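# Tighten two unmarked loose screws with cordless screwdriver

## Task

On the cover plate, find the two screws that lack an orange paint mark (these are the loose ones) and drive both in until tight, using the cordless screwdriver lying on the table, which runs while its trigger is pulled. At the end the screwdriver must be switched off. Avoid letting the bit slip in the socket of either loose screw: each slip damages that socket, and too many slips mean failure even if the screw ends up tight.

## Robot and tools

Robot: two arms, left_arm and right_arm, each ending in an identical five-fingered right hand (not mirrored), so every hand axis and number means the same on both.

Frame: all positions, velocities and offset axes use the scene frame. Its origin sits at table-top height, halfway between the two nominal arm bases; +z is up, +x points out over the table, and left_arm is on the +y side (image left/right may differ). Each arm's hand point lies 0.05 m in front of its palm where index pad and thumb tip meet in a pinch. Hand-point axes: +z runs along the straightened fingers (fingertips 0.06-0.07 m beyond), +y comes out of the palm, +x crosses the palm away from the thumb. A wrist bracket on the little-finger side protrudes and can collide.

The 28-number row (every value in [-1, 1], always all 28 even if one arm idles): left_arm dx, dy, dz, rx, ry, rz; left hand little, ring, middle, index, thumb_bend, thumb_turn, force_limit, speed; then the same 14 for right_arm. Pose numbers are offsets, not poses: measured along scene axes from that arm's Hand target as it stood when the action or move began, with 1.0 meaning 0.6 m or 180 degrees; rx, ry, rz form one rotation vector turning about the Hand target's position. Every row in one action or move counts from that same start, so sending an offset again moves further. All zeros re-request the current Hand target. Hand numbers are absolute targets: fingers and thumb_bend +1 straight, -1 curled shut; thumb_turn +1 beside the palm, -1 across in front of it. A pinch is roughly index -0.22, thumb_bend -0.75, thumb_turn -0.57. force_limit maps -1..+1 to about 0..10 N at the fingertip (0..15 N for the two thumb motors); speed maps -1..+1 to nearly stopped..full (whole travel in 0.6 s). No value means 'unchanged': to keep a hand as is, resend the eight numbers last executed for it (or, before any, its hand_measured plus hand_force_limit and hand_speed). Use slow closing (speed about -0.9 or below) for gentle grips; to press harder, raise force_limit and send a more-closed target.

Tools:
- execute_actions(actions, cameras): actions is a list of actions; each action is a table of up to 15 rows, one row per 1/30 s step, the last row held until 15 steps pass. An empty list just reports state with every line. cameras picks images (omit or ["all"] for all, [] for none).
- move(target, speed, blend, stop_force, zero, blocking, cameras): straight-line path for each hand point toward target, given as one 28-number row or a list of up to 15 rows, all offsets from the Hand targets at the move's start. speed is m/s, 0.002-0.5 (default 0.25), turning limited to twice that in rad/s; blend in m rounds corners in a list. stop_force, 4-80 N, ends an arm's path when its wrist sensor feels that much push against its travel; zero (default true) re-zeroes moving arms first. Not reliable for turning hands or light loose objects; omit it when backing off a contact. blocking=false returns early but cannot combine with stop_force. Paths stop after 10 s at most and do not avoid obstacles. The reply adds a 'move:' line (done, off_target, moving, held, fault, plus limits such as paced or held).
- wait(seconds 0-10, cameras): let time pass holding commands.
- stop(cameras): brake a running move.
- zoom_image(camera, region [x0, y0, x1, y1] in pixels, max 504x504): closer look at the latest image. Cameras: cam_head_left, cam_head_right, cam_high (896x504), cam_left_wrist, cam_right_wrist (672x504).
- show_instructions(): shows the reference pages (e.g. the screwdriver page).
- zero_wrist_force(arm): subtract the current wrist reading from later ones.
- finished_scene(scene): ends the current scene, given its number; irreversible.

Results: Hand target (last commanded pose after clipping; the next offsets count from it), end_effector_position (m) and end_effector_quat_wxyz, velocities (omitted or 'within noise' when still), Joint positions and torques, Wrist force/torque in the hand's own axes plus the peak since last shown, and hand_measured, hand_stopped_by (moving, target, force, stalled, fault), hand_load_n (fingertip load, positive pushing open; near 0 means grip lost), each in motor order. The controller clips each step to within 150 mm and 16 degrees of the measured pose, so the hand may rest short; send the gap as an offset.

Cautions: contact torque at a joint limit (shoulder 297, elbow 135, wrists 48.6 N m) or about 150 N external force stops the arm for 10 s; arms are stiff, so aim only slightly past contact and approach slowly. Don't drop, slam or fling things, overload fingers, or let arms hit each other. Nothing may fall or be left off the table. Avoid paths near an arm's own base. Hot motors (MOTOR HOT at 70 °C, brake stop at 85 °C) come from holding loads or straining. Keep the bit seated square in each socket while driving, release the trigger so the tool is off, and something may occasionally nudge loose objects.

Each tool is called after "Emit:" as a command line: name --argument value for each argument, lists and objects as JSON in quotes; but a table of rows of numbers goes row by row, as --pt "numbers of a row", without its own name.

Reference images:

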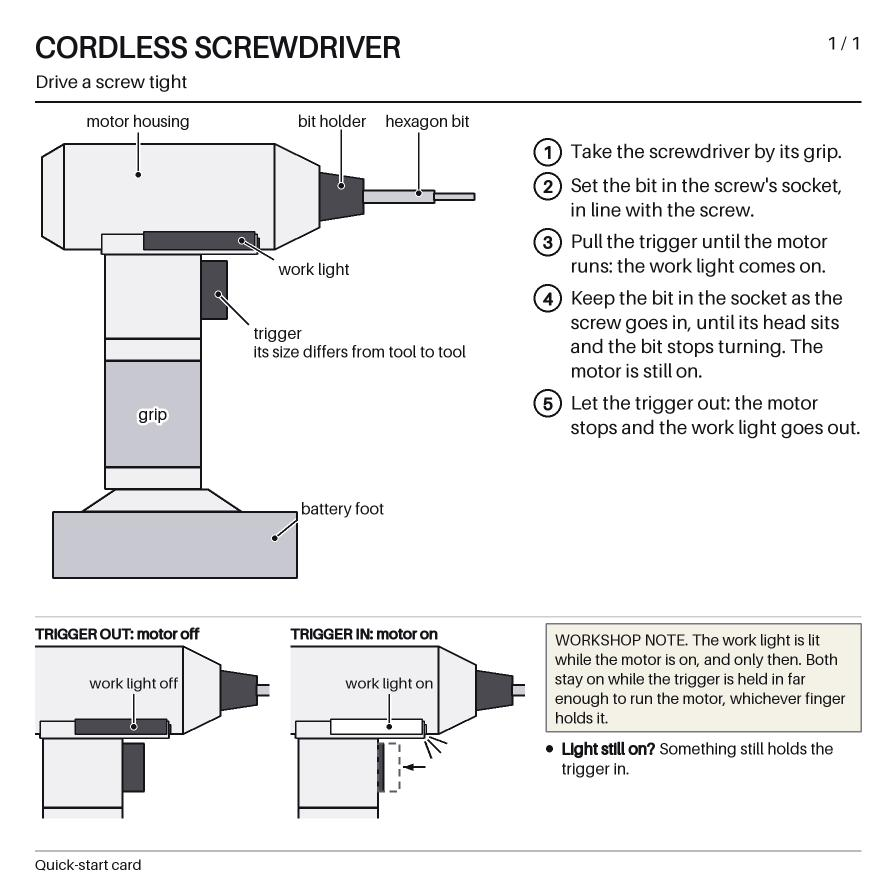

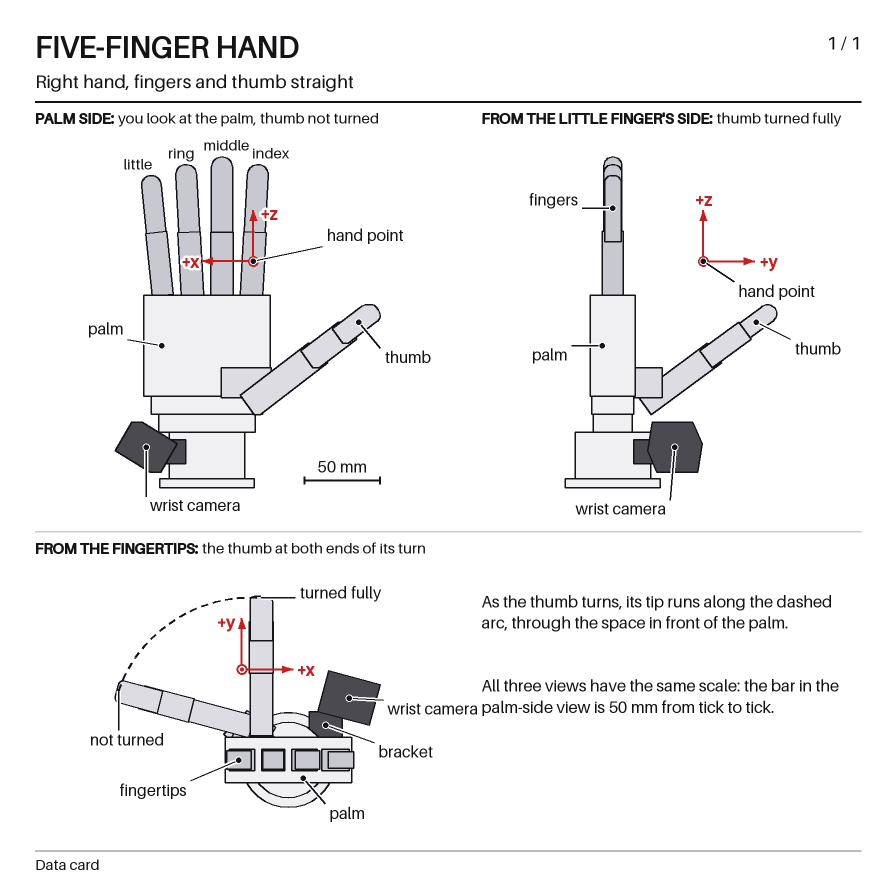

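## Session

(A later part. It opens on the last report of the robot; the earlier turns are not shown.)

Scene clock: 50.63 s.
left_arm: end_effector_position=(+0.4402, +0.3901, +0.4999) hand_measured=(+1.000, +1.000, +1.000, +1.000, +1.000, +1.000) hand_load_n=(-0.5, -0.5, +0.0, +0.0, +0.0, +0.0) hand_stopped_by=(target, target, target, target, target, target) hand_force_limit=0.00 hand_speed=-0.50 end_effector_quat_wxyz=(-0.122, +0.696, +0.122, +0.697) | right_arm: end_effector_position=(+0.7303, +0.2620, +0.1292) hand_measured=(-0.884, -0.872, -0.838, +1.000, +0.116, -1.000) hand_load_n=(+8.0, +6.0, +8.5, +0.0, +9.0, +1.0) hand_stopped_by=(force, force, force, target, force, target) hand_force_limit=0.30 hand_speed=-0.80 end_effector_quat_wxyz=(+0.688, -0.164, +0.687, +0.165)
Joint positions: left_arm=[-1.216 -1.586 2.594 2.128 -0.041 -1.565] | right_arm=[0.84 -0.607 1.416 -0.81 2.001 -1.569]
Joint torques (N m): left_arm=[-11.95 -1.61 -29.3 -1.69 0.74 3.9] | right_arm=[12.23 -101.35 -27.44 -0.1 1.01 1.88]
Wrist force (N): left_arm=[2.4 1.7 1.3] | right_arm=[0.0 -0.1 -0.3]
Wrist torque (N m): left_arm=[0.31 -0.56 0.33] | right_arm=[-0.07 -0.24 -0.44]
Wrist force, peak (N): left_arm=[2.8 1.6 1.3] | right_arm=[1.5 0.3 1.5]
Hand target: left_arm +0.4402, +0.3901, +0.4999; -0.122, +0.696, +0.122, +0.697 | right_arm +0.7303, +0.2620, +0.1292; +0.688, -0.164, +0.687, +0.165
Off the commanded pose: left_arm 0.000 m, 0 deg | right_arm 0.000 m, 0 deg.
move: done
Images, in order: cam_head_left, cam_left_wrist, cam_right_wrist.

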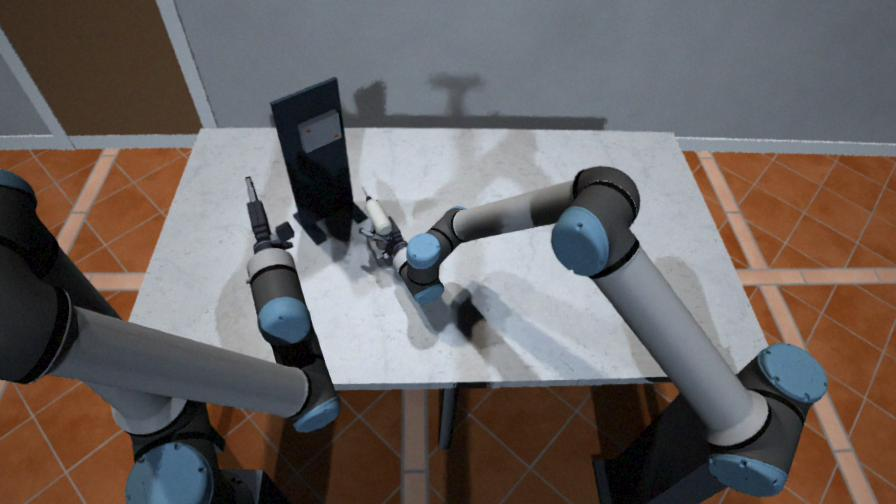

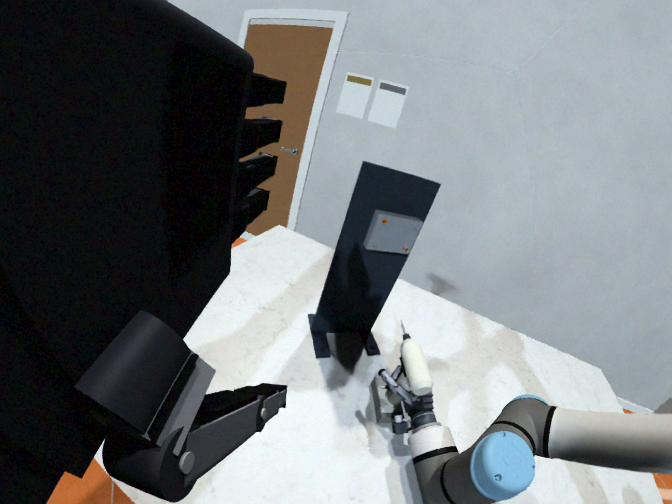

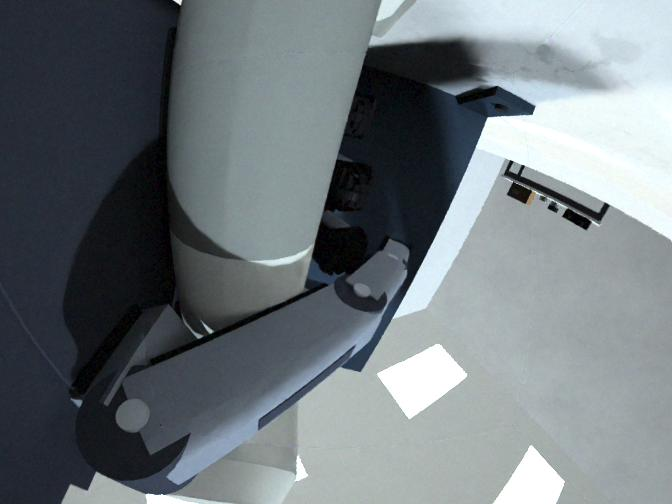

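Emit:
move --target '[0,0,0,0,0,0,1,1,1,1,1,1,0,-0.5,0,0,0,0,0,0,-1,-1,-1,1,-1,-1,0.6,-0.8]' --cameras '[]'

Emit:
move --target '[0,0,0,0,0,0,1,1,1,1,1,1,0,-0.5,0,0,0.08,0,0,0,-1,-1,-1,1,-1,-1,0.6,-0.8]' --speed 0.05

Emit:
zoom_image --camera "cam_left_wrist" --region '[340, 290, 540, 500]'

Scene clock: 51.50 s.
Wrist force, peak (N): left_arm=[2.7 1.8 1.1] | right_arm=[0.0 -0.5 0.9]
Off the commanded pose: left_arm 0.000 m, 0 deg | right_arm 0.000 m, 0 deg.
move: done

Scene clock: 52.73 s.
left_arm: end_effector_position=(+0.4402, +0.3901, +0.4999) hand_measured=(+1.000, +1.000, +1.000, +1.000, +1.000, +1.000) hand_load_n=(+0.0, +0.0, +0.0, +0.0, +0.0, +0.5) hand_stopped_by=(target, target, target, target, target, target) hand_force_limit=0.00 hand_speed=-0.50 end_effector_quat_wxyz=(-0.122, +0.696, +0.122, +0.697) | right_arm: end_effector_position=(+0.7303, +0.2620, +0.1773) hand_measured=(-0.892, -0.880, -0.838, +1.000, +0.096, -1.000) hand_load_n=(+0.0, +3.5, +8.5, +0.0, +11.5, +1.5) hand_stopped_by=(force, force, force, target, force, target) hand_force_limit=0.60 hand_speed=-0.80 end_effector_quat_wxyz=(+0.688, -0.164, +0.688, +0.165)
Joint positions: left_arm=[-1.216 -1.586 2.594 2.128 -0.041 -1.565] | right_arm=[0.84 -0.663 1.421 -0.759 2.001 -1.569]
Joint torques (N m): left_arm=[-12.5 -2.06 -28.47 -2.15 1.26 3.82] | right_arm=[12.82 -103.44 -32.28 -6.17 1.01 0.49]
Wrist force (N): left_arm=[2.2 1.5 1.2] | right_arm=[8.0 0.3 -0.6]
Wrist torque (N m): left_arm=[0.29 -0.52 0.32] | right_arm=[-0.09 -0.25 0.12]
Wrist force, peak (N): left_arm=[2.7 1.8 1.4] | right_arm=[9.3 0.2 -0.5]
Hand target: left_arm +0.4402, +0.3901, +0.4999; -0.122, +0.696, +0.122, +0.697 | right_arm +0.7303, +0.2620, +0.1772; +0.688, -0.164, +0.687, +0.165
Off the commanded pose: left_arm 0.000 m, 0 deg | right_arm 0.000 m, 0 deg.
move: done

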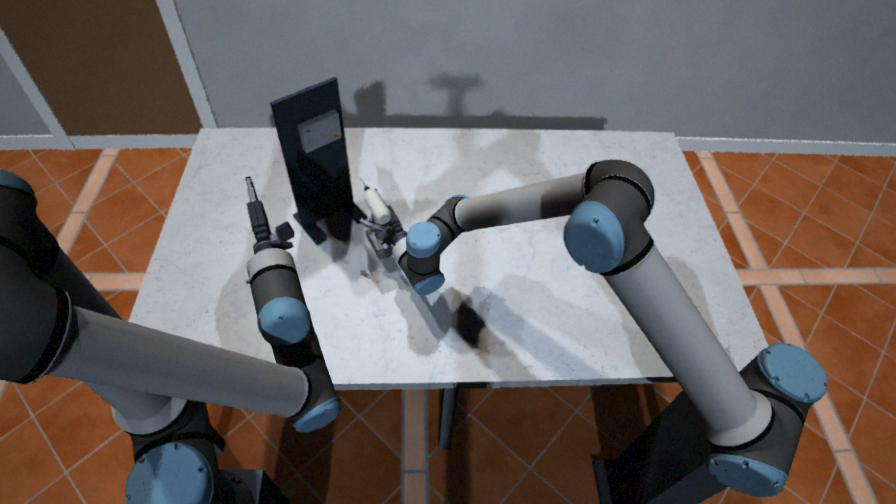

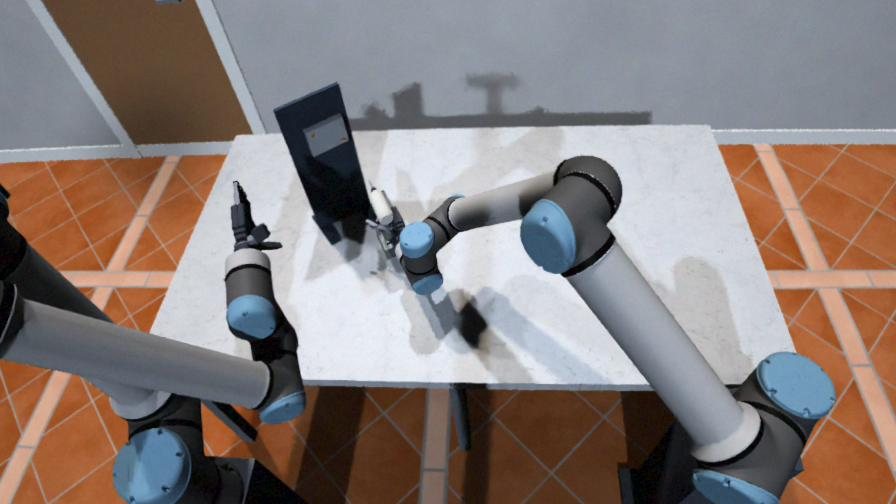

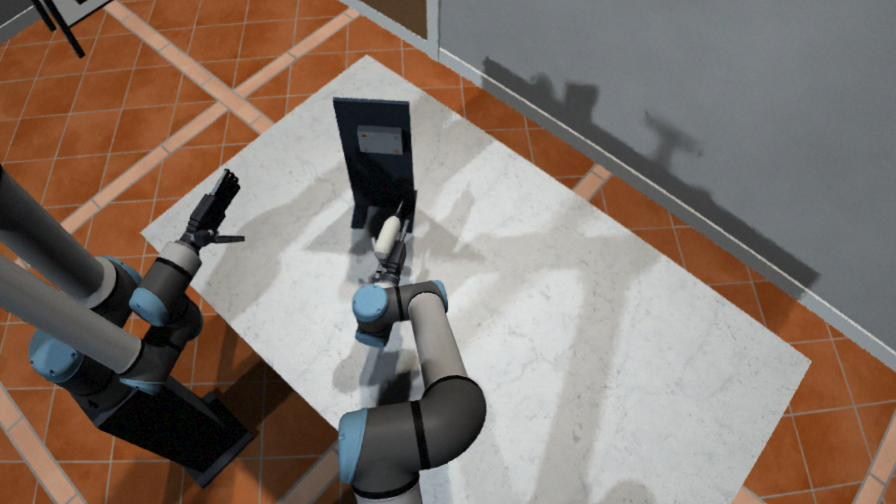

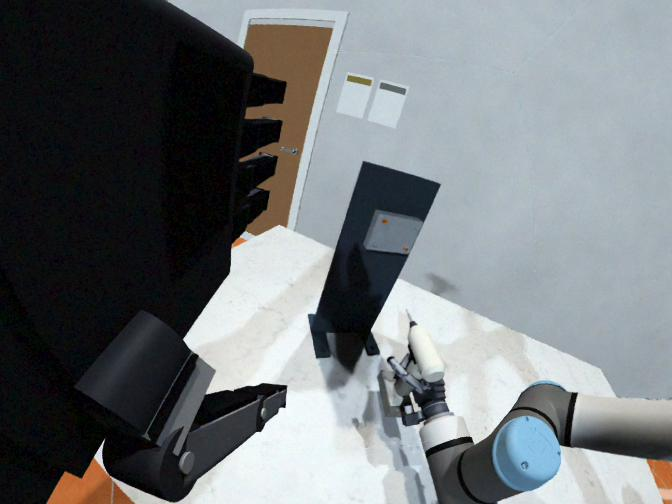

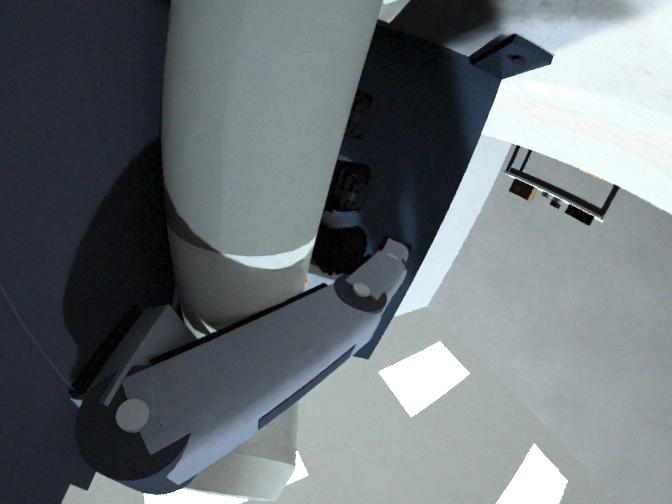

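Scaled by 2.400 from the camera's 672x504 image, which has a finer 960x720 frame.

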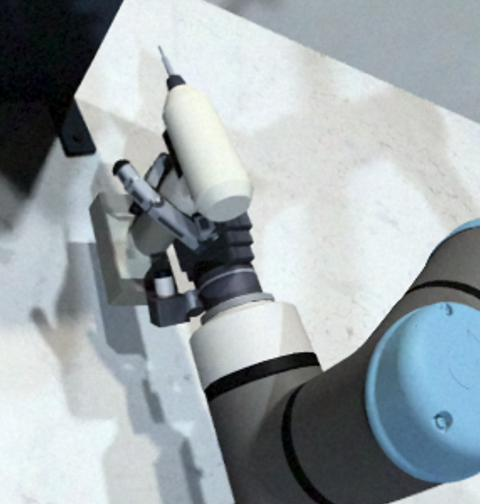

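Emit:
move --target '[0,0,0,0,0,0,1,1,1,1,1,1,0,-0.5,0,0,0.1,0,0,0,-0.98,-0.98,-0.98,1,-0.98,-1,0.6,-0.8]' --speed 0.05 --cameras '[]'

Emit:
move --target '[0,0,0,0,0,0,1,1,1,1,1,1,0,-0.5,0,0,0,0,0,0,-0.98,-0.98,-0.98,-0.3,-0.98,-1,-0.2,-0.8]' --cameras '["cam_head_left","cam_high","cam_left_wrist","cam_right_wrist"]'

Emit:
zoom_image --camera "cam_left_wrist" --region '[350, 260, 510, 420]'

Scene clock: 54.50 s.
Wrist force, peak (N): left_arm=[2.9 1.7 0.9] | right_arm=[9.1 0.2 -0.5]
Off the commanded pose: left_arm 0.000 m, 0 deg | right_arm 0.000 m, 0 deg.
move: done

Scene clock: 58.67 s.
left_arm: end_effector_position=(+0.4402, +0.3901, +0.4999) hand_measured=(+1.000, +1.000, +1.000, +1.000, +1.000, +1.000) hand_load_n=(+0.0, +0.0, +0.0, +0.0, +0.0, +0.0) hand_stopped_by=(target, target, target, target, target, target) hand_force_limit=0.00 hand_speed=-0.50 end_effector_quat_wxyz=(-0.122, +0.696, +0.122, +0.697) | right_arm: end_effector_position=(+0.7303, +0.2620, +0.2372) hand_measured=(-0.922, -0.898, -0.838, -0.300, +0.094, -1.000) hand_load_n=(+12.0, +10.0, +8.0, +0.0, +11.5, +2.5) hand_stopped_by=(force, force, force, target, force, target) hand_force_limit=-0.20 hand_speed=-0.80 end_effector_quat_wxyz=(+0.688, -0.164, +0.687, +0.165)
Joint positions: left_arm=[-1.216 -1.586 2.594 2.128 -0.041 -1.565] | right_arm=[0.84 -0.729 1.419 -0.691 2.001 -1.569]
Joint torques (N m): left_arm=[-9.73 -5.55 -27.29 -1.4 0.42 3.42] | right_arm=[11.85 -103.21 -40.19 -3.81 0.1 1.72]
Wrist force (N): left_arm=[2.1 1.5 1.2] | right_arm=[8.1 0.0 -0.5]
Wrist torque (N m): left_arm=[0.29 -0.50 0.30] | right_arm=[-0.13 -0.27 0.13]
Wrist force, peak (N): left_arm=[3.0 1.7 1.0] | right_arm=[8.7 0.1 -0.6]
Hand target: left_arm +0.4402, +0.3901, +0.4999; -0.122, +0.696, +0.122, +0.697 | right_arm +0.7303, +0.2620, +0.2372; +0.688, -0.164, +0.687, +0.165
Off the commanded pose: left_arm 0.000 m, 0 deg | right_arm 0.000 m, 0 deg.
move: done
Images, in order: cam_head_left, cam_high, cam_left_wrist, cam_right_wrist.

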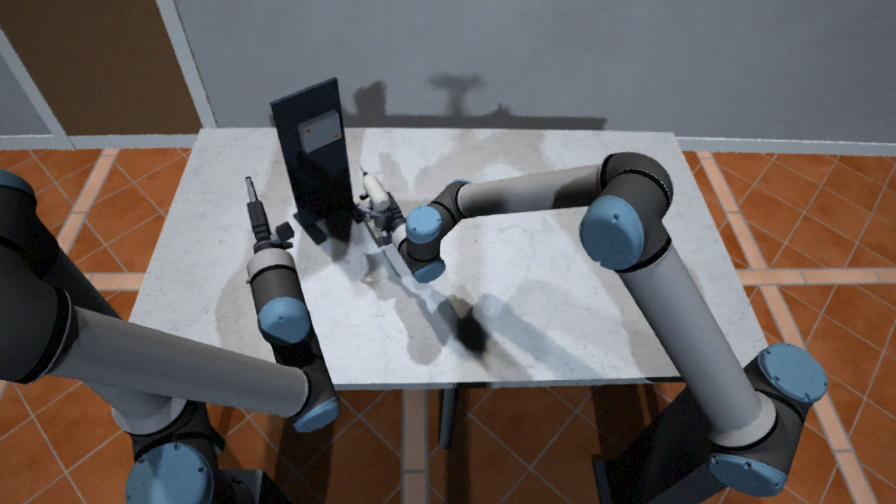

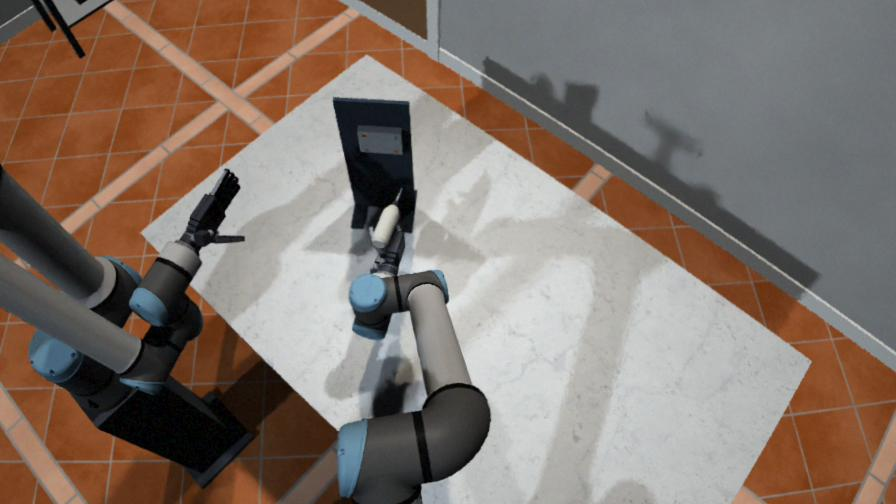

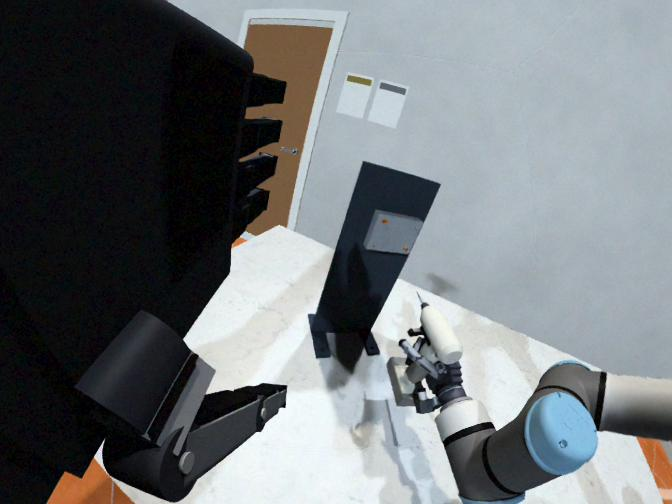

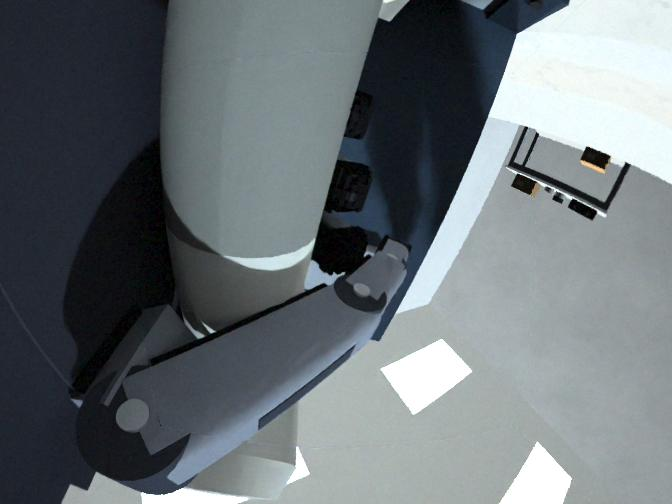

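Scaled by 3.150 from the camera's 672x504 image, which has a finer 960x720 frame.

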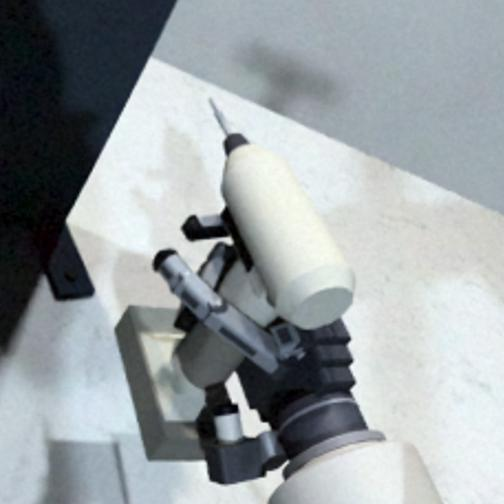

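Emit:
move --target '[0,0,0,0,0,0,1,1,1,1,1,1,0,-0.5,0,0,0,0,0,0,-0.98,-0.98,-0.98,-0.6,-0.98,-1,0.0,-0.8]' --cameras '["cam_left_wrist","cam_right_wrist"]'

Emit:
zoom_image --camera "cam_left_wrist" --region '[350, 260, 510, 420]'

Scene clock: 59.93 s.
left_arm: end_effector_position=(+0.4402, +0.3901, +0.4999) hand_measured=(+1.000, +1.000, +1.000, +1.000, +1.000, +1.000) hand_load_n=(+0.0, +0.0, +0.0, +0.0, +0.0, +0.0) hand_stopped_by=(target, target, target, target, target, target) hand_force_limit=0.00 hand_speed=-0.50 end_effector_quat_wxyz=(-0.122, +0.696, +0.122, +0.697) | right_arm: end_effector_position=(+0.7303, +0.2620, +0.2372) hand_measured=(-0.922, -0.898, -0.838, -0.600, +0.094, -1.000) hand_load_n=(+12.0, +10.0, +8.5, +0.0, +11.5, +2.0) hand_stopped_by=(force, force, force, target, force, target) hand_force_limit=0.00 hand_speed=-0.80 end_effector_quat_wxyz=(+0.688, -0.164, +0.687, +0.165)
Joint positions: left_arm=[-1.216 -1.586 2.594 2.128 -0.041 -1.565] | right_arm=[0.84 -0.729 1.419 -0.691 2.001 -1.569]
Joint torques (N m): left_arm=[-10.43 -4.25 -26.91 -1.5 0.63 3.44] | right_arm=[10.69 -104.01 -42.62 -2.91 -0.07 1.76]
Wrist force (N): left_arm=[2.5 1.6 1.2] | right_arm=[7.9 0.2 -0.3]
Wrist torque (N m): left_arm=[0.31 -0.56 0.34] | right_arm=[-0.13 -0.25 0.12]
Wrist force, peak (N): left_arm=[2.7 1.7 1.4] | right_arm=[8.5 0.5 -0.1]
Hand target: left_arm +0.4402, +0.3901, +0.4999; -0.122, +0.696, +0.122, +0.697 | right_arm +0.7303, +0.2620, +0.2372; +0.688, -0.164, +0.687, +0.165
Off the commanded pose: left_arm 0.000 m, 0 deg | right_arm 0.000 m, 0 deg.
move: done
Images, in order: cam_left_wrist, cam_right_wrist.

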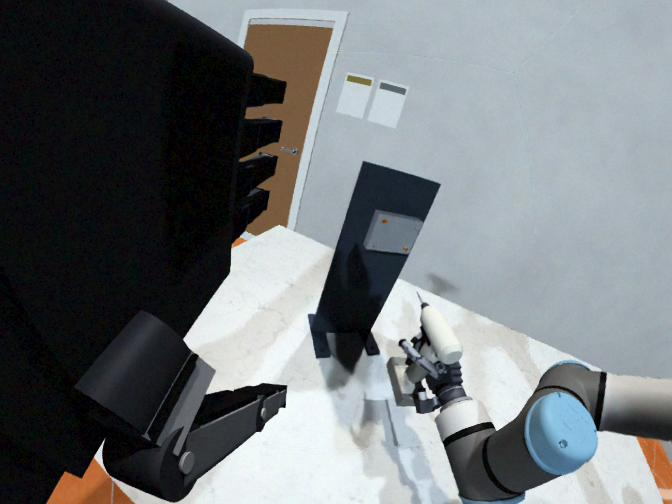

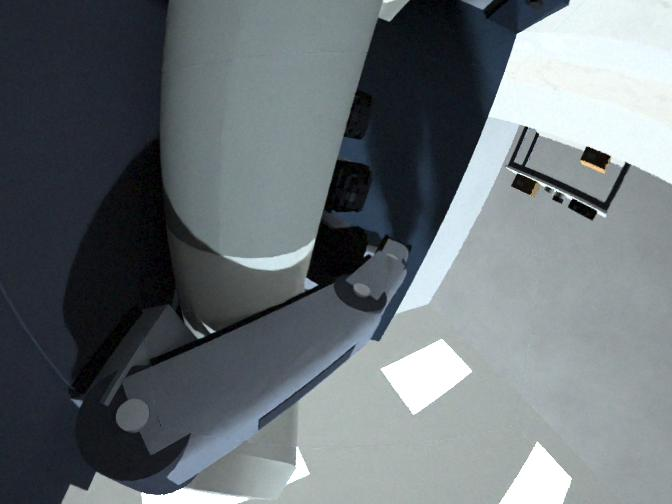

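Scaled by 3.150 from the camera's 672x504 image, which has a finer 960x720 frame.

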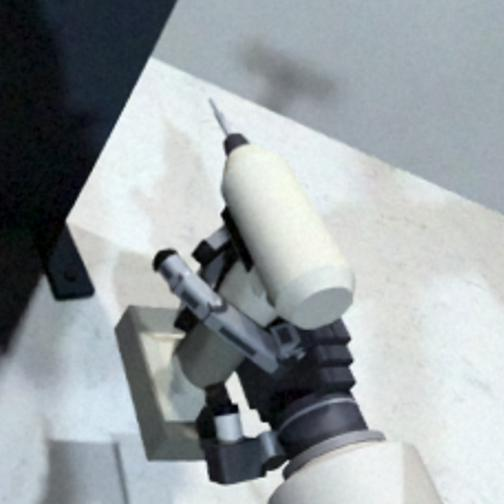

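Emit:
move --target '[0,0,0,0,0,0,1,1,1,1,1,1,0,-0.5,0,0,0,0,0,0,-0.98,-0.98,-0.98,-0.75,-0.98,-1,0.0,-0.85]' --cameras '["cam_left_wrist"]'

Emit:
zoom_image --camera "cam_left_wrist" --region '[390, 290, 480, 380]'

Emit:
move --target '[0,0,0,0,0,0,1,1,1,1,1,1,0,-0.5,0,0,0,0,0,0,-0.98,-0.98,-0.98,-0.9,-0.98,-1,0.0,-0.85]' --cameras '["cam_left_wrist"]'

Emit:
zoom_image --camera "cam_left_wrist" --region '[390, 290, 480, 380]'

Scene clock: 60.97 s.
Wrist force, peak (N): left_arm=[2.6 1.8 1.2] | right_arm=[8.4 0.5 -0.3]
Off the commanded pose: left_arm 0.000 m, 0 deg | right_arm 0.000 m, 0 deg.
move: done
Images, in order: cam_left_wrist.

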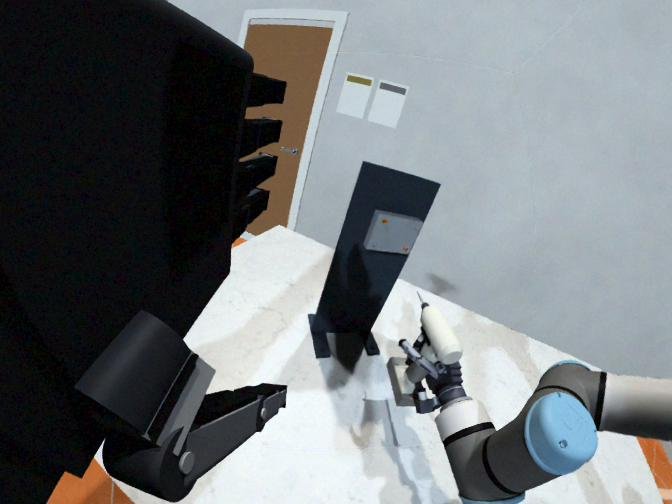

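Scaled by 5.600 from the camera's 672x504 image, which has a finer 960x720 frame.

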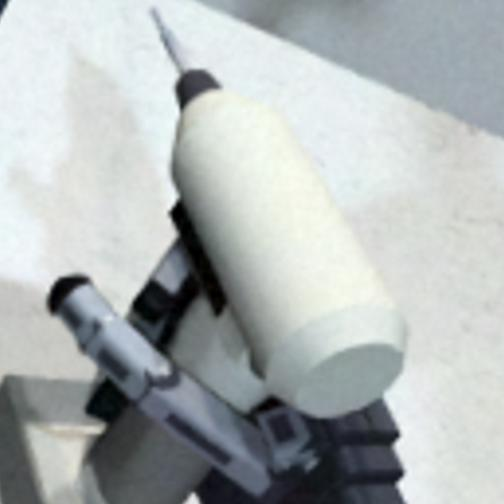

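Scene clock: 61.67 s.
left_arm: end_effector_position=(+0.4402, +0.3901, +0.4999) hand_measured=(+1.000, +1.000, +1.000, +1.000, +1.000, +1.000) hand_load_n=(+0.0, +0.0, +0.0, +0.0, +0.0, +0.0) hand_stopped_by=(target, target, target, target, target, target) hand_force_limit=0.00 hand_speed=-0.50 end_effector_quat_wxyz=(-0.122, +0.696, +0.122, +0.697) | right_arm: end_effector_position=(+0.7303, +0.2620, +0.2372) hand_measured=(-0.922, -0.898, -0.838, -0.788, +0.096, -1.000) hand_load_n=(+10.5, +8.0, +8.5, +5.0, +12.0, +2.5) hand_stopped_by=(force, force, force, force, force, target) hand_force_limit=0.00 hand_speed=-0.85 end_effector_quat_wxyz=(+0.688, -0.164, +0.687, +0.165)
Joint positions: left_arm=[-1.216 -1.586 2.594 2.128 -0.041 -1.565] | right_arm=[0.84 -0.729 1.419 -0.691 2.001 -1.569]
Joint torques (N m): left_arm=[-12.55 -0.65 -27 -1.57 1.01 3.72] | right_arm=[10.6 -104.02 -43.28 -1.94 -0.14 1.75]
Wrist force (N): left_arm=[2.7 1.6 0.9] | right_arm=[8.0 0.4 -0.1]
Wrist torque (N m): left_arm=[0.32 -0.58 0.34] | right_arm=[-0.10 -0.27 0.13]
Wrist force, peak (N): left_arm=[2.7 1.8 1.3] | right_arm=[8.5 0.2 -0.5]
Hand target: left_arm +0.4402, +0.3901, +0.4999; -0.122, +0.696, +0.122, +0.697 | right_arm +0.7303, +0.2620, +0.2372; +0.688, -0.164, +0.687, +0.165
Off the commanded pose: left_arm 0.000 m, 0 deg | right_arm 0.000 m, 0 deg.
move: done
Images, in order: cam_left_wrist.

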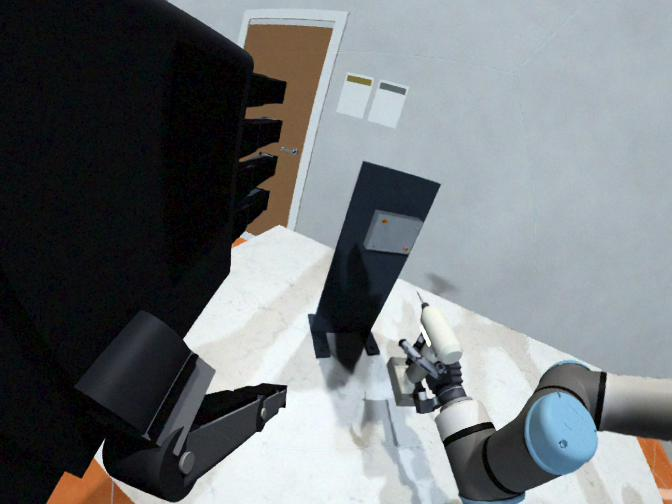

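Scaled by 5.600 from the camera's 672x504 image, which has a finer 960x720 frame.

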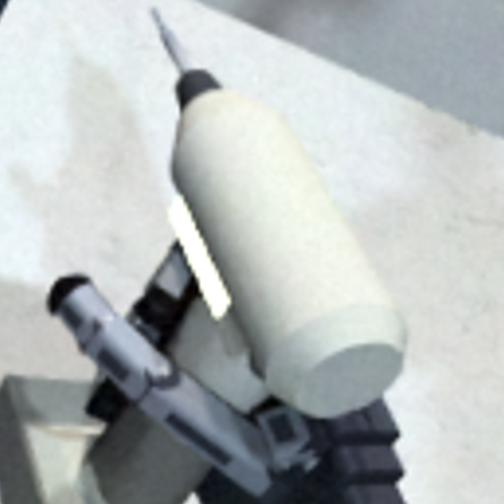

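Emit:
move --target '[0,0,0,0,0,0,1,1,1,1,1,1,0,-0.5,0,0,0,0,0,0,-0.98,-0.98,-0.98,-0.6,-0.98,-1,0.0,-0.7]' --cameras '["cam_left_wrist"]'

Emit:
zoom_image --camera "cam_left_wrist" --region '[370, 180, 470, 380]'

Scene clock: 62.53 s.
left_arm: end_effector_position=(+0.4402, +0.3901, +0.4999) hand_measured=(+1.000, +1.000, +1.000, +1.000, +1.000, +1.000) hand_load_n=(+0.0, +0.0, +0.0, +0.0, +0.0, +0.0) hand_stopped_by=(target, target, target, target, target, target) hand_force_limit=0.00 hand_speed=-0.50 end_effector_quat_wxyz=(-0.122, +0.696, +0.122, +0.697) | right_arm: end_effector_position=(+0.7303, +0.2620, +0.2372) hand_measured=(-0.922, -0.898, -0.838, -0.600, +0.096, -1.000) hand_load_n=(+10.0, +8.0, +9.0, +0.0, +12.5, +2.5) hand_stopped_by=(force, force, force, target, force, target) hand_force_limit=0.00 hand_speed=-0.70 end_effector_quat_wxyz=(+0.688, -0.164, +0.687, +0.165)
Joint positions: left_arm=[-1.216 -1.586 2.594 2.128 -0.041 -1.565] | right_arm=[0.84 -0.729 1.419 -0.691 2.001 -1.569]
Joint torques (N m): left_arm=[-11.23 -2.18 -25.73 -0.83 0.8 3.51] | right_arm=[11.12 -103.77 -43.11 -1.74 -0.5 1.7]
Wrist force (N): left_arm=[2.5 1.7 0.9] | right_arm=[8.6 0.6 -0.3]
Wrist torque (N m): left_arm=[0.34 -0.55 0.33] | right_arm=[-0.06 -0.34 0.17]
Wrist force, peak (N): left_arm=[3.0 1.7 0.9] | right_arm=[8.6 0.6 -0.3]
Hand target: left_arm +0.4402, +0.3901, +0.4999; -0.122, +0.696, +0.122, +0.697 | right_arm +0.7303, +0.2620, +0.2372; +0.688, -0.164, +0.687, +0.165
Off the commanded pose: left_arm 0.000 m, 0 deg | right_arm 0.000 m, 0 deg.
move: done
Images, in order: cam_left_wrist.

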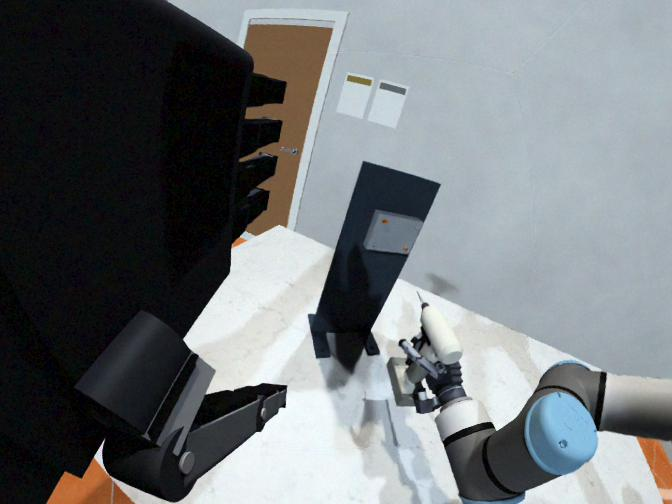

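Scaled by 2.520 from the camera's 672x504 image, which has a finer 960x720 frame.

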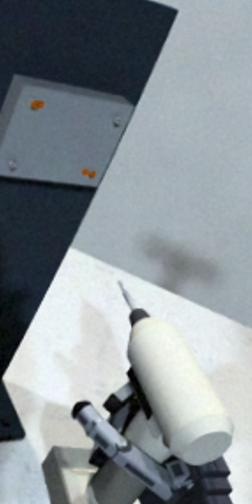

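Emit:
move --target '[0,0,0,0,0,0,1,1,1,1,1,1,0,-0.5,0,0,0.233,0,0,0,-0.98,-0.98,-0.98,-0.6,-0.98,-1,0.0,-0.7]' --speed 0.12

Emit:
zoom_image --camera "cam_left_wrist" --region '[360, 180, 500, 320]'

Emit:
zoom_image --camera "cam_high" --region '[320, 80, 440, 300]'

Scene clock: 64.40 s.
left_arm: end_effector_position=(+0.4402, +0.3901, +0.4999) hand_measured=(+1.000, +1.000, +1.000, +1.000, +1.000, +1.000) hand_load_n=(+0.0, +0.0, +0.0, +0.0, +0.0, +0.0) hand_stopped_by=(target, target, target, target, target, target) hand_force_limit=0.00 hand_speed=-0.50 end_effector_quat_wxyz=(-0.122, +0.696, +0.122, +0.697) | right_arm: end_effector_position=(+0.7303, +0.2620, +0.3770) hand_measured=(-0.922, -0.898, -0.838, -0.600, +0.096, -1.000) hand_load_n=(+10.0, +8.0, +9.0, +0.0, +12.5, +2.5) hand_stopped_by=(force, force, force, target, force, target) hand_force_limit=0.00 hand_speed=-0.70 end_effector_quat_wxyz=(+0.688, -0.164, +0.687, +0.165)
Joint positions: left_arm=[-1.216 -1.586 2.594 2.128 -0.041 -1.565] | right_arm=[0.84 -0.86 1.372 -0.514 2.001 -1.569]
Joint torques (N m): left_arm=[-8.77 -1.4 -24.62 -0.98 0.79 3.61] | right_arm=[9.45 -102.78 -37.51 -6.67 -0.41 0.93]
Wrist force (N): left_arm=[2.7 1.3 0.9] | right_arm=[8.3 0.4 -0.3]
Wrist torque (N m): left_arm=[0.27 -0.59 0.34] | right_arm=[-0.09 -0.31 0.14]
Wrist force, peak (N): left_arm=[3.1 1.5 1.1] | right_arm=[11.1 0.3 -0.7]
Hand target: left_arm +0.4402, +0.3901, +0.4999; -0.122, +0.696, +0.122, +0.697 | right_arm +0.7303, +0.2620, +0.3770; +0.688, -0.164, +0.687, +0.165
Off the commanded pose: left_arm 0.000 m, 0 deg | right_arm 0.000 m, 0 deg.
move: done

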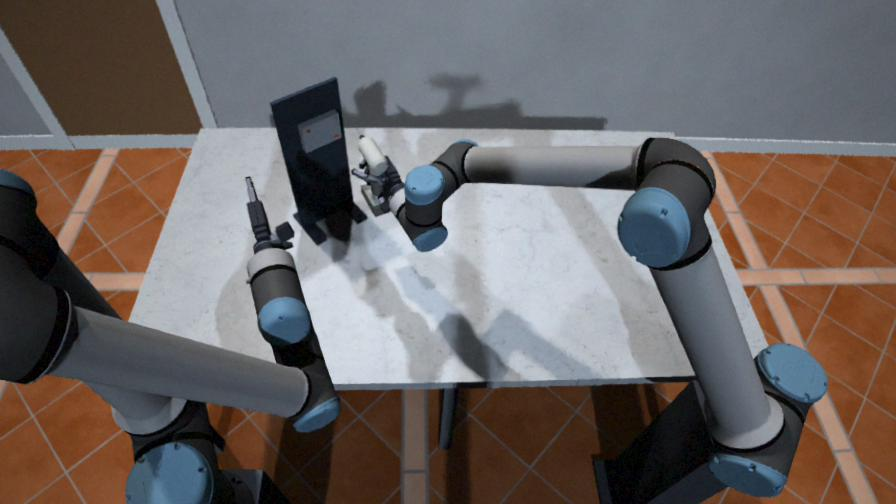

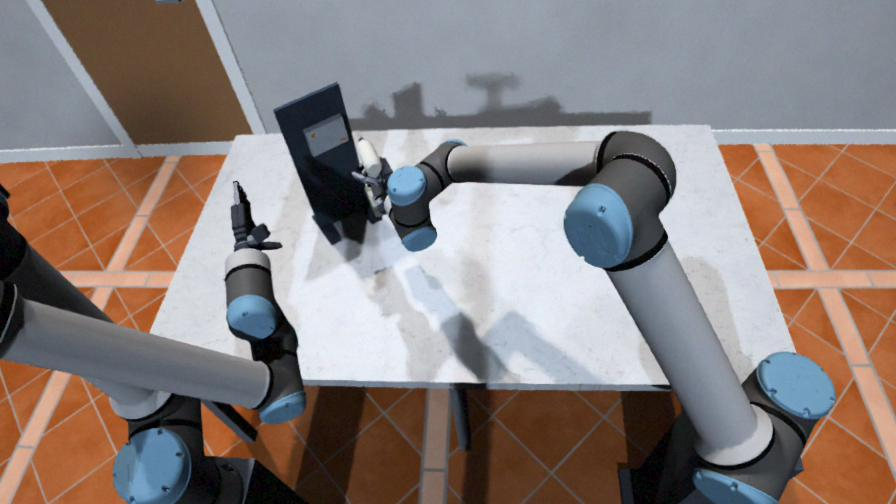

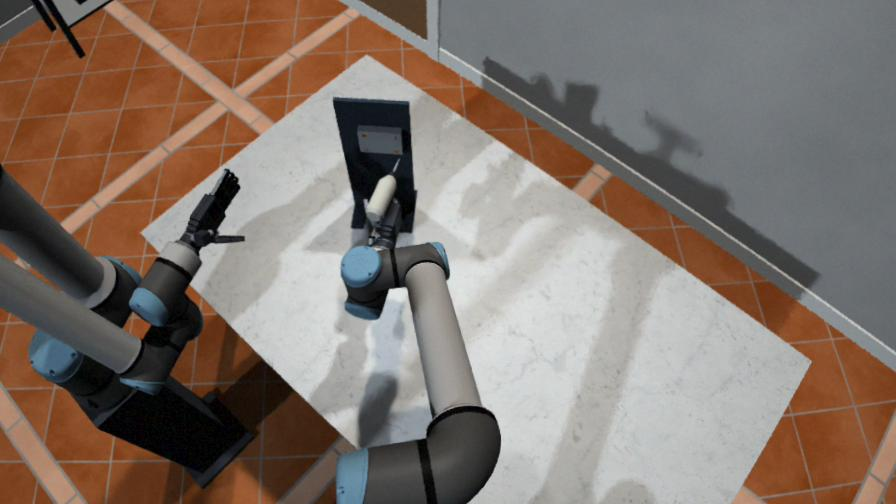

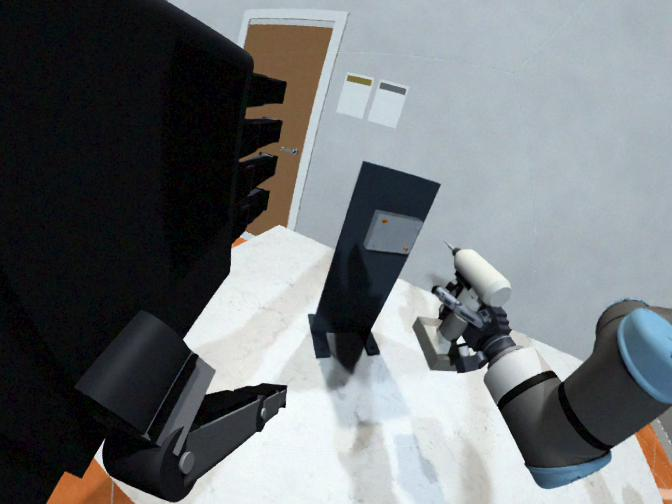

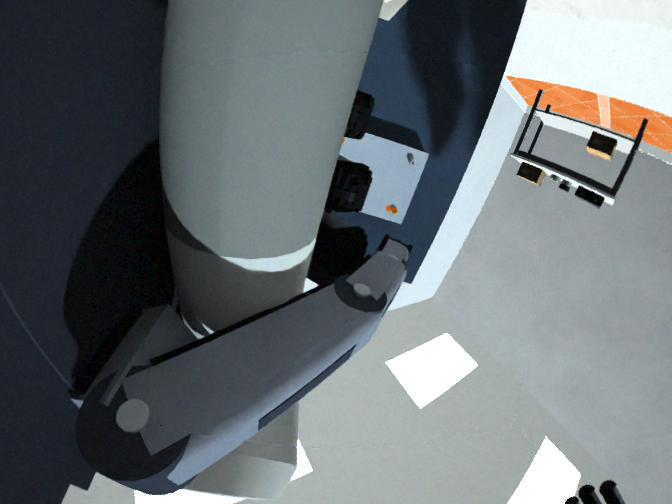

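Scaled by 3.600 from the camera's 672x504 image, which has a finer 960x720 frame.

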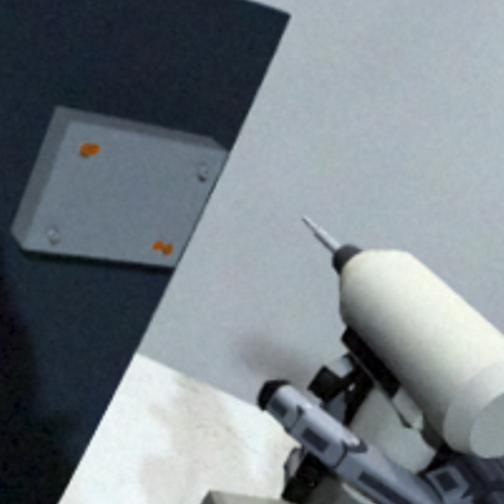

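Scaled by 2.291.

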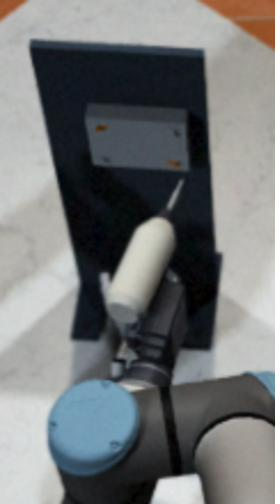

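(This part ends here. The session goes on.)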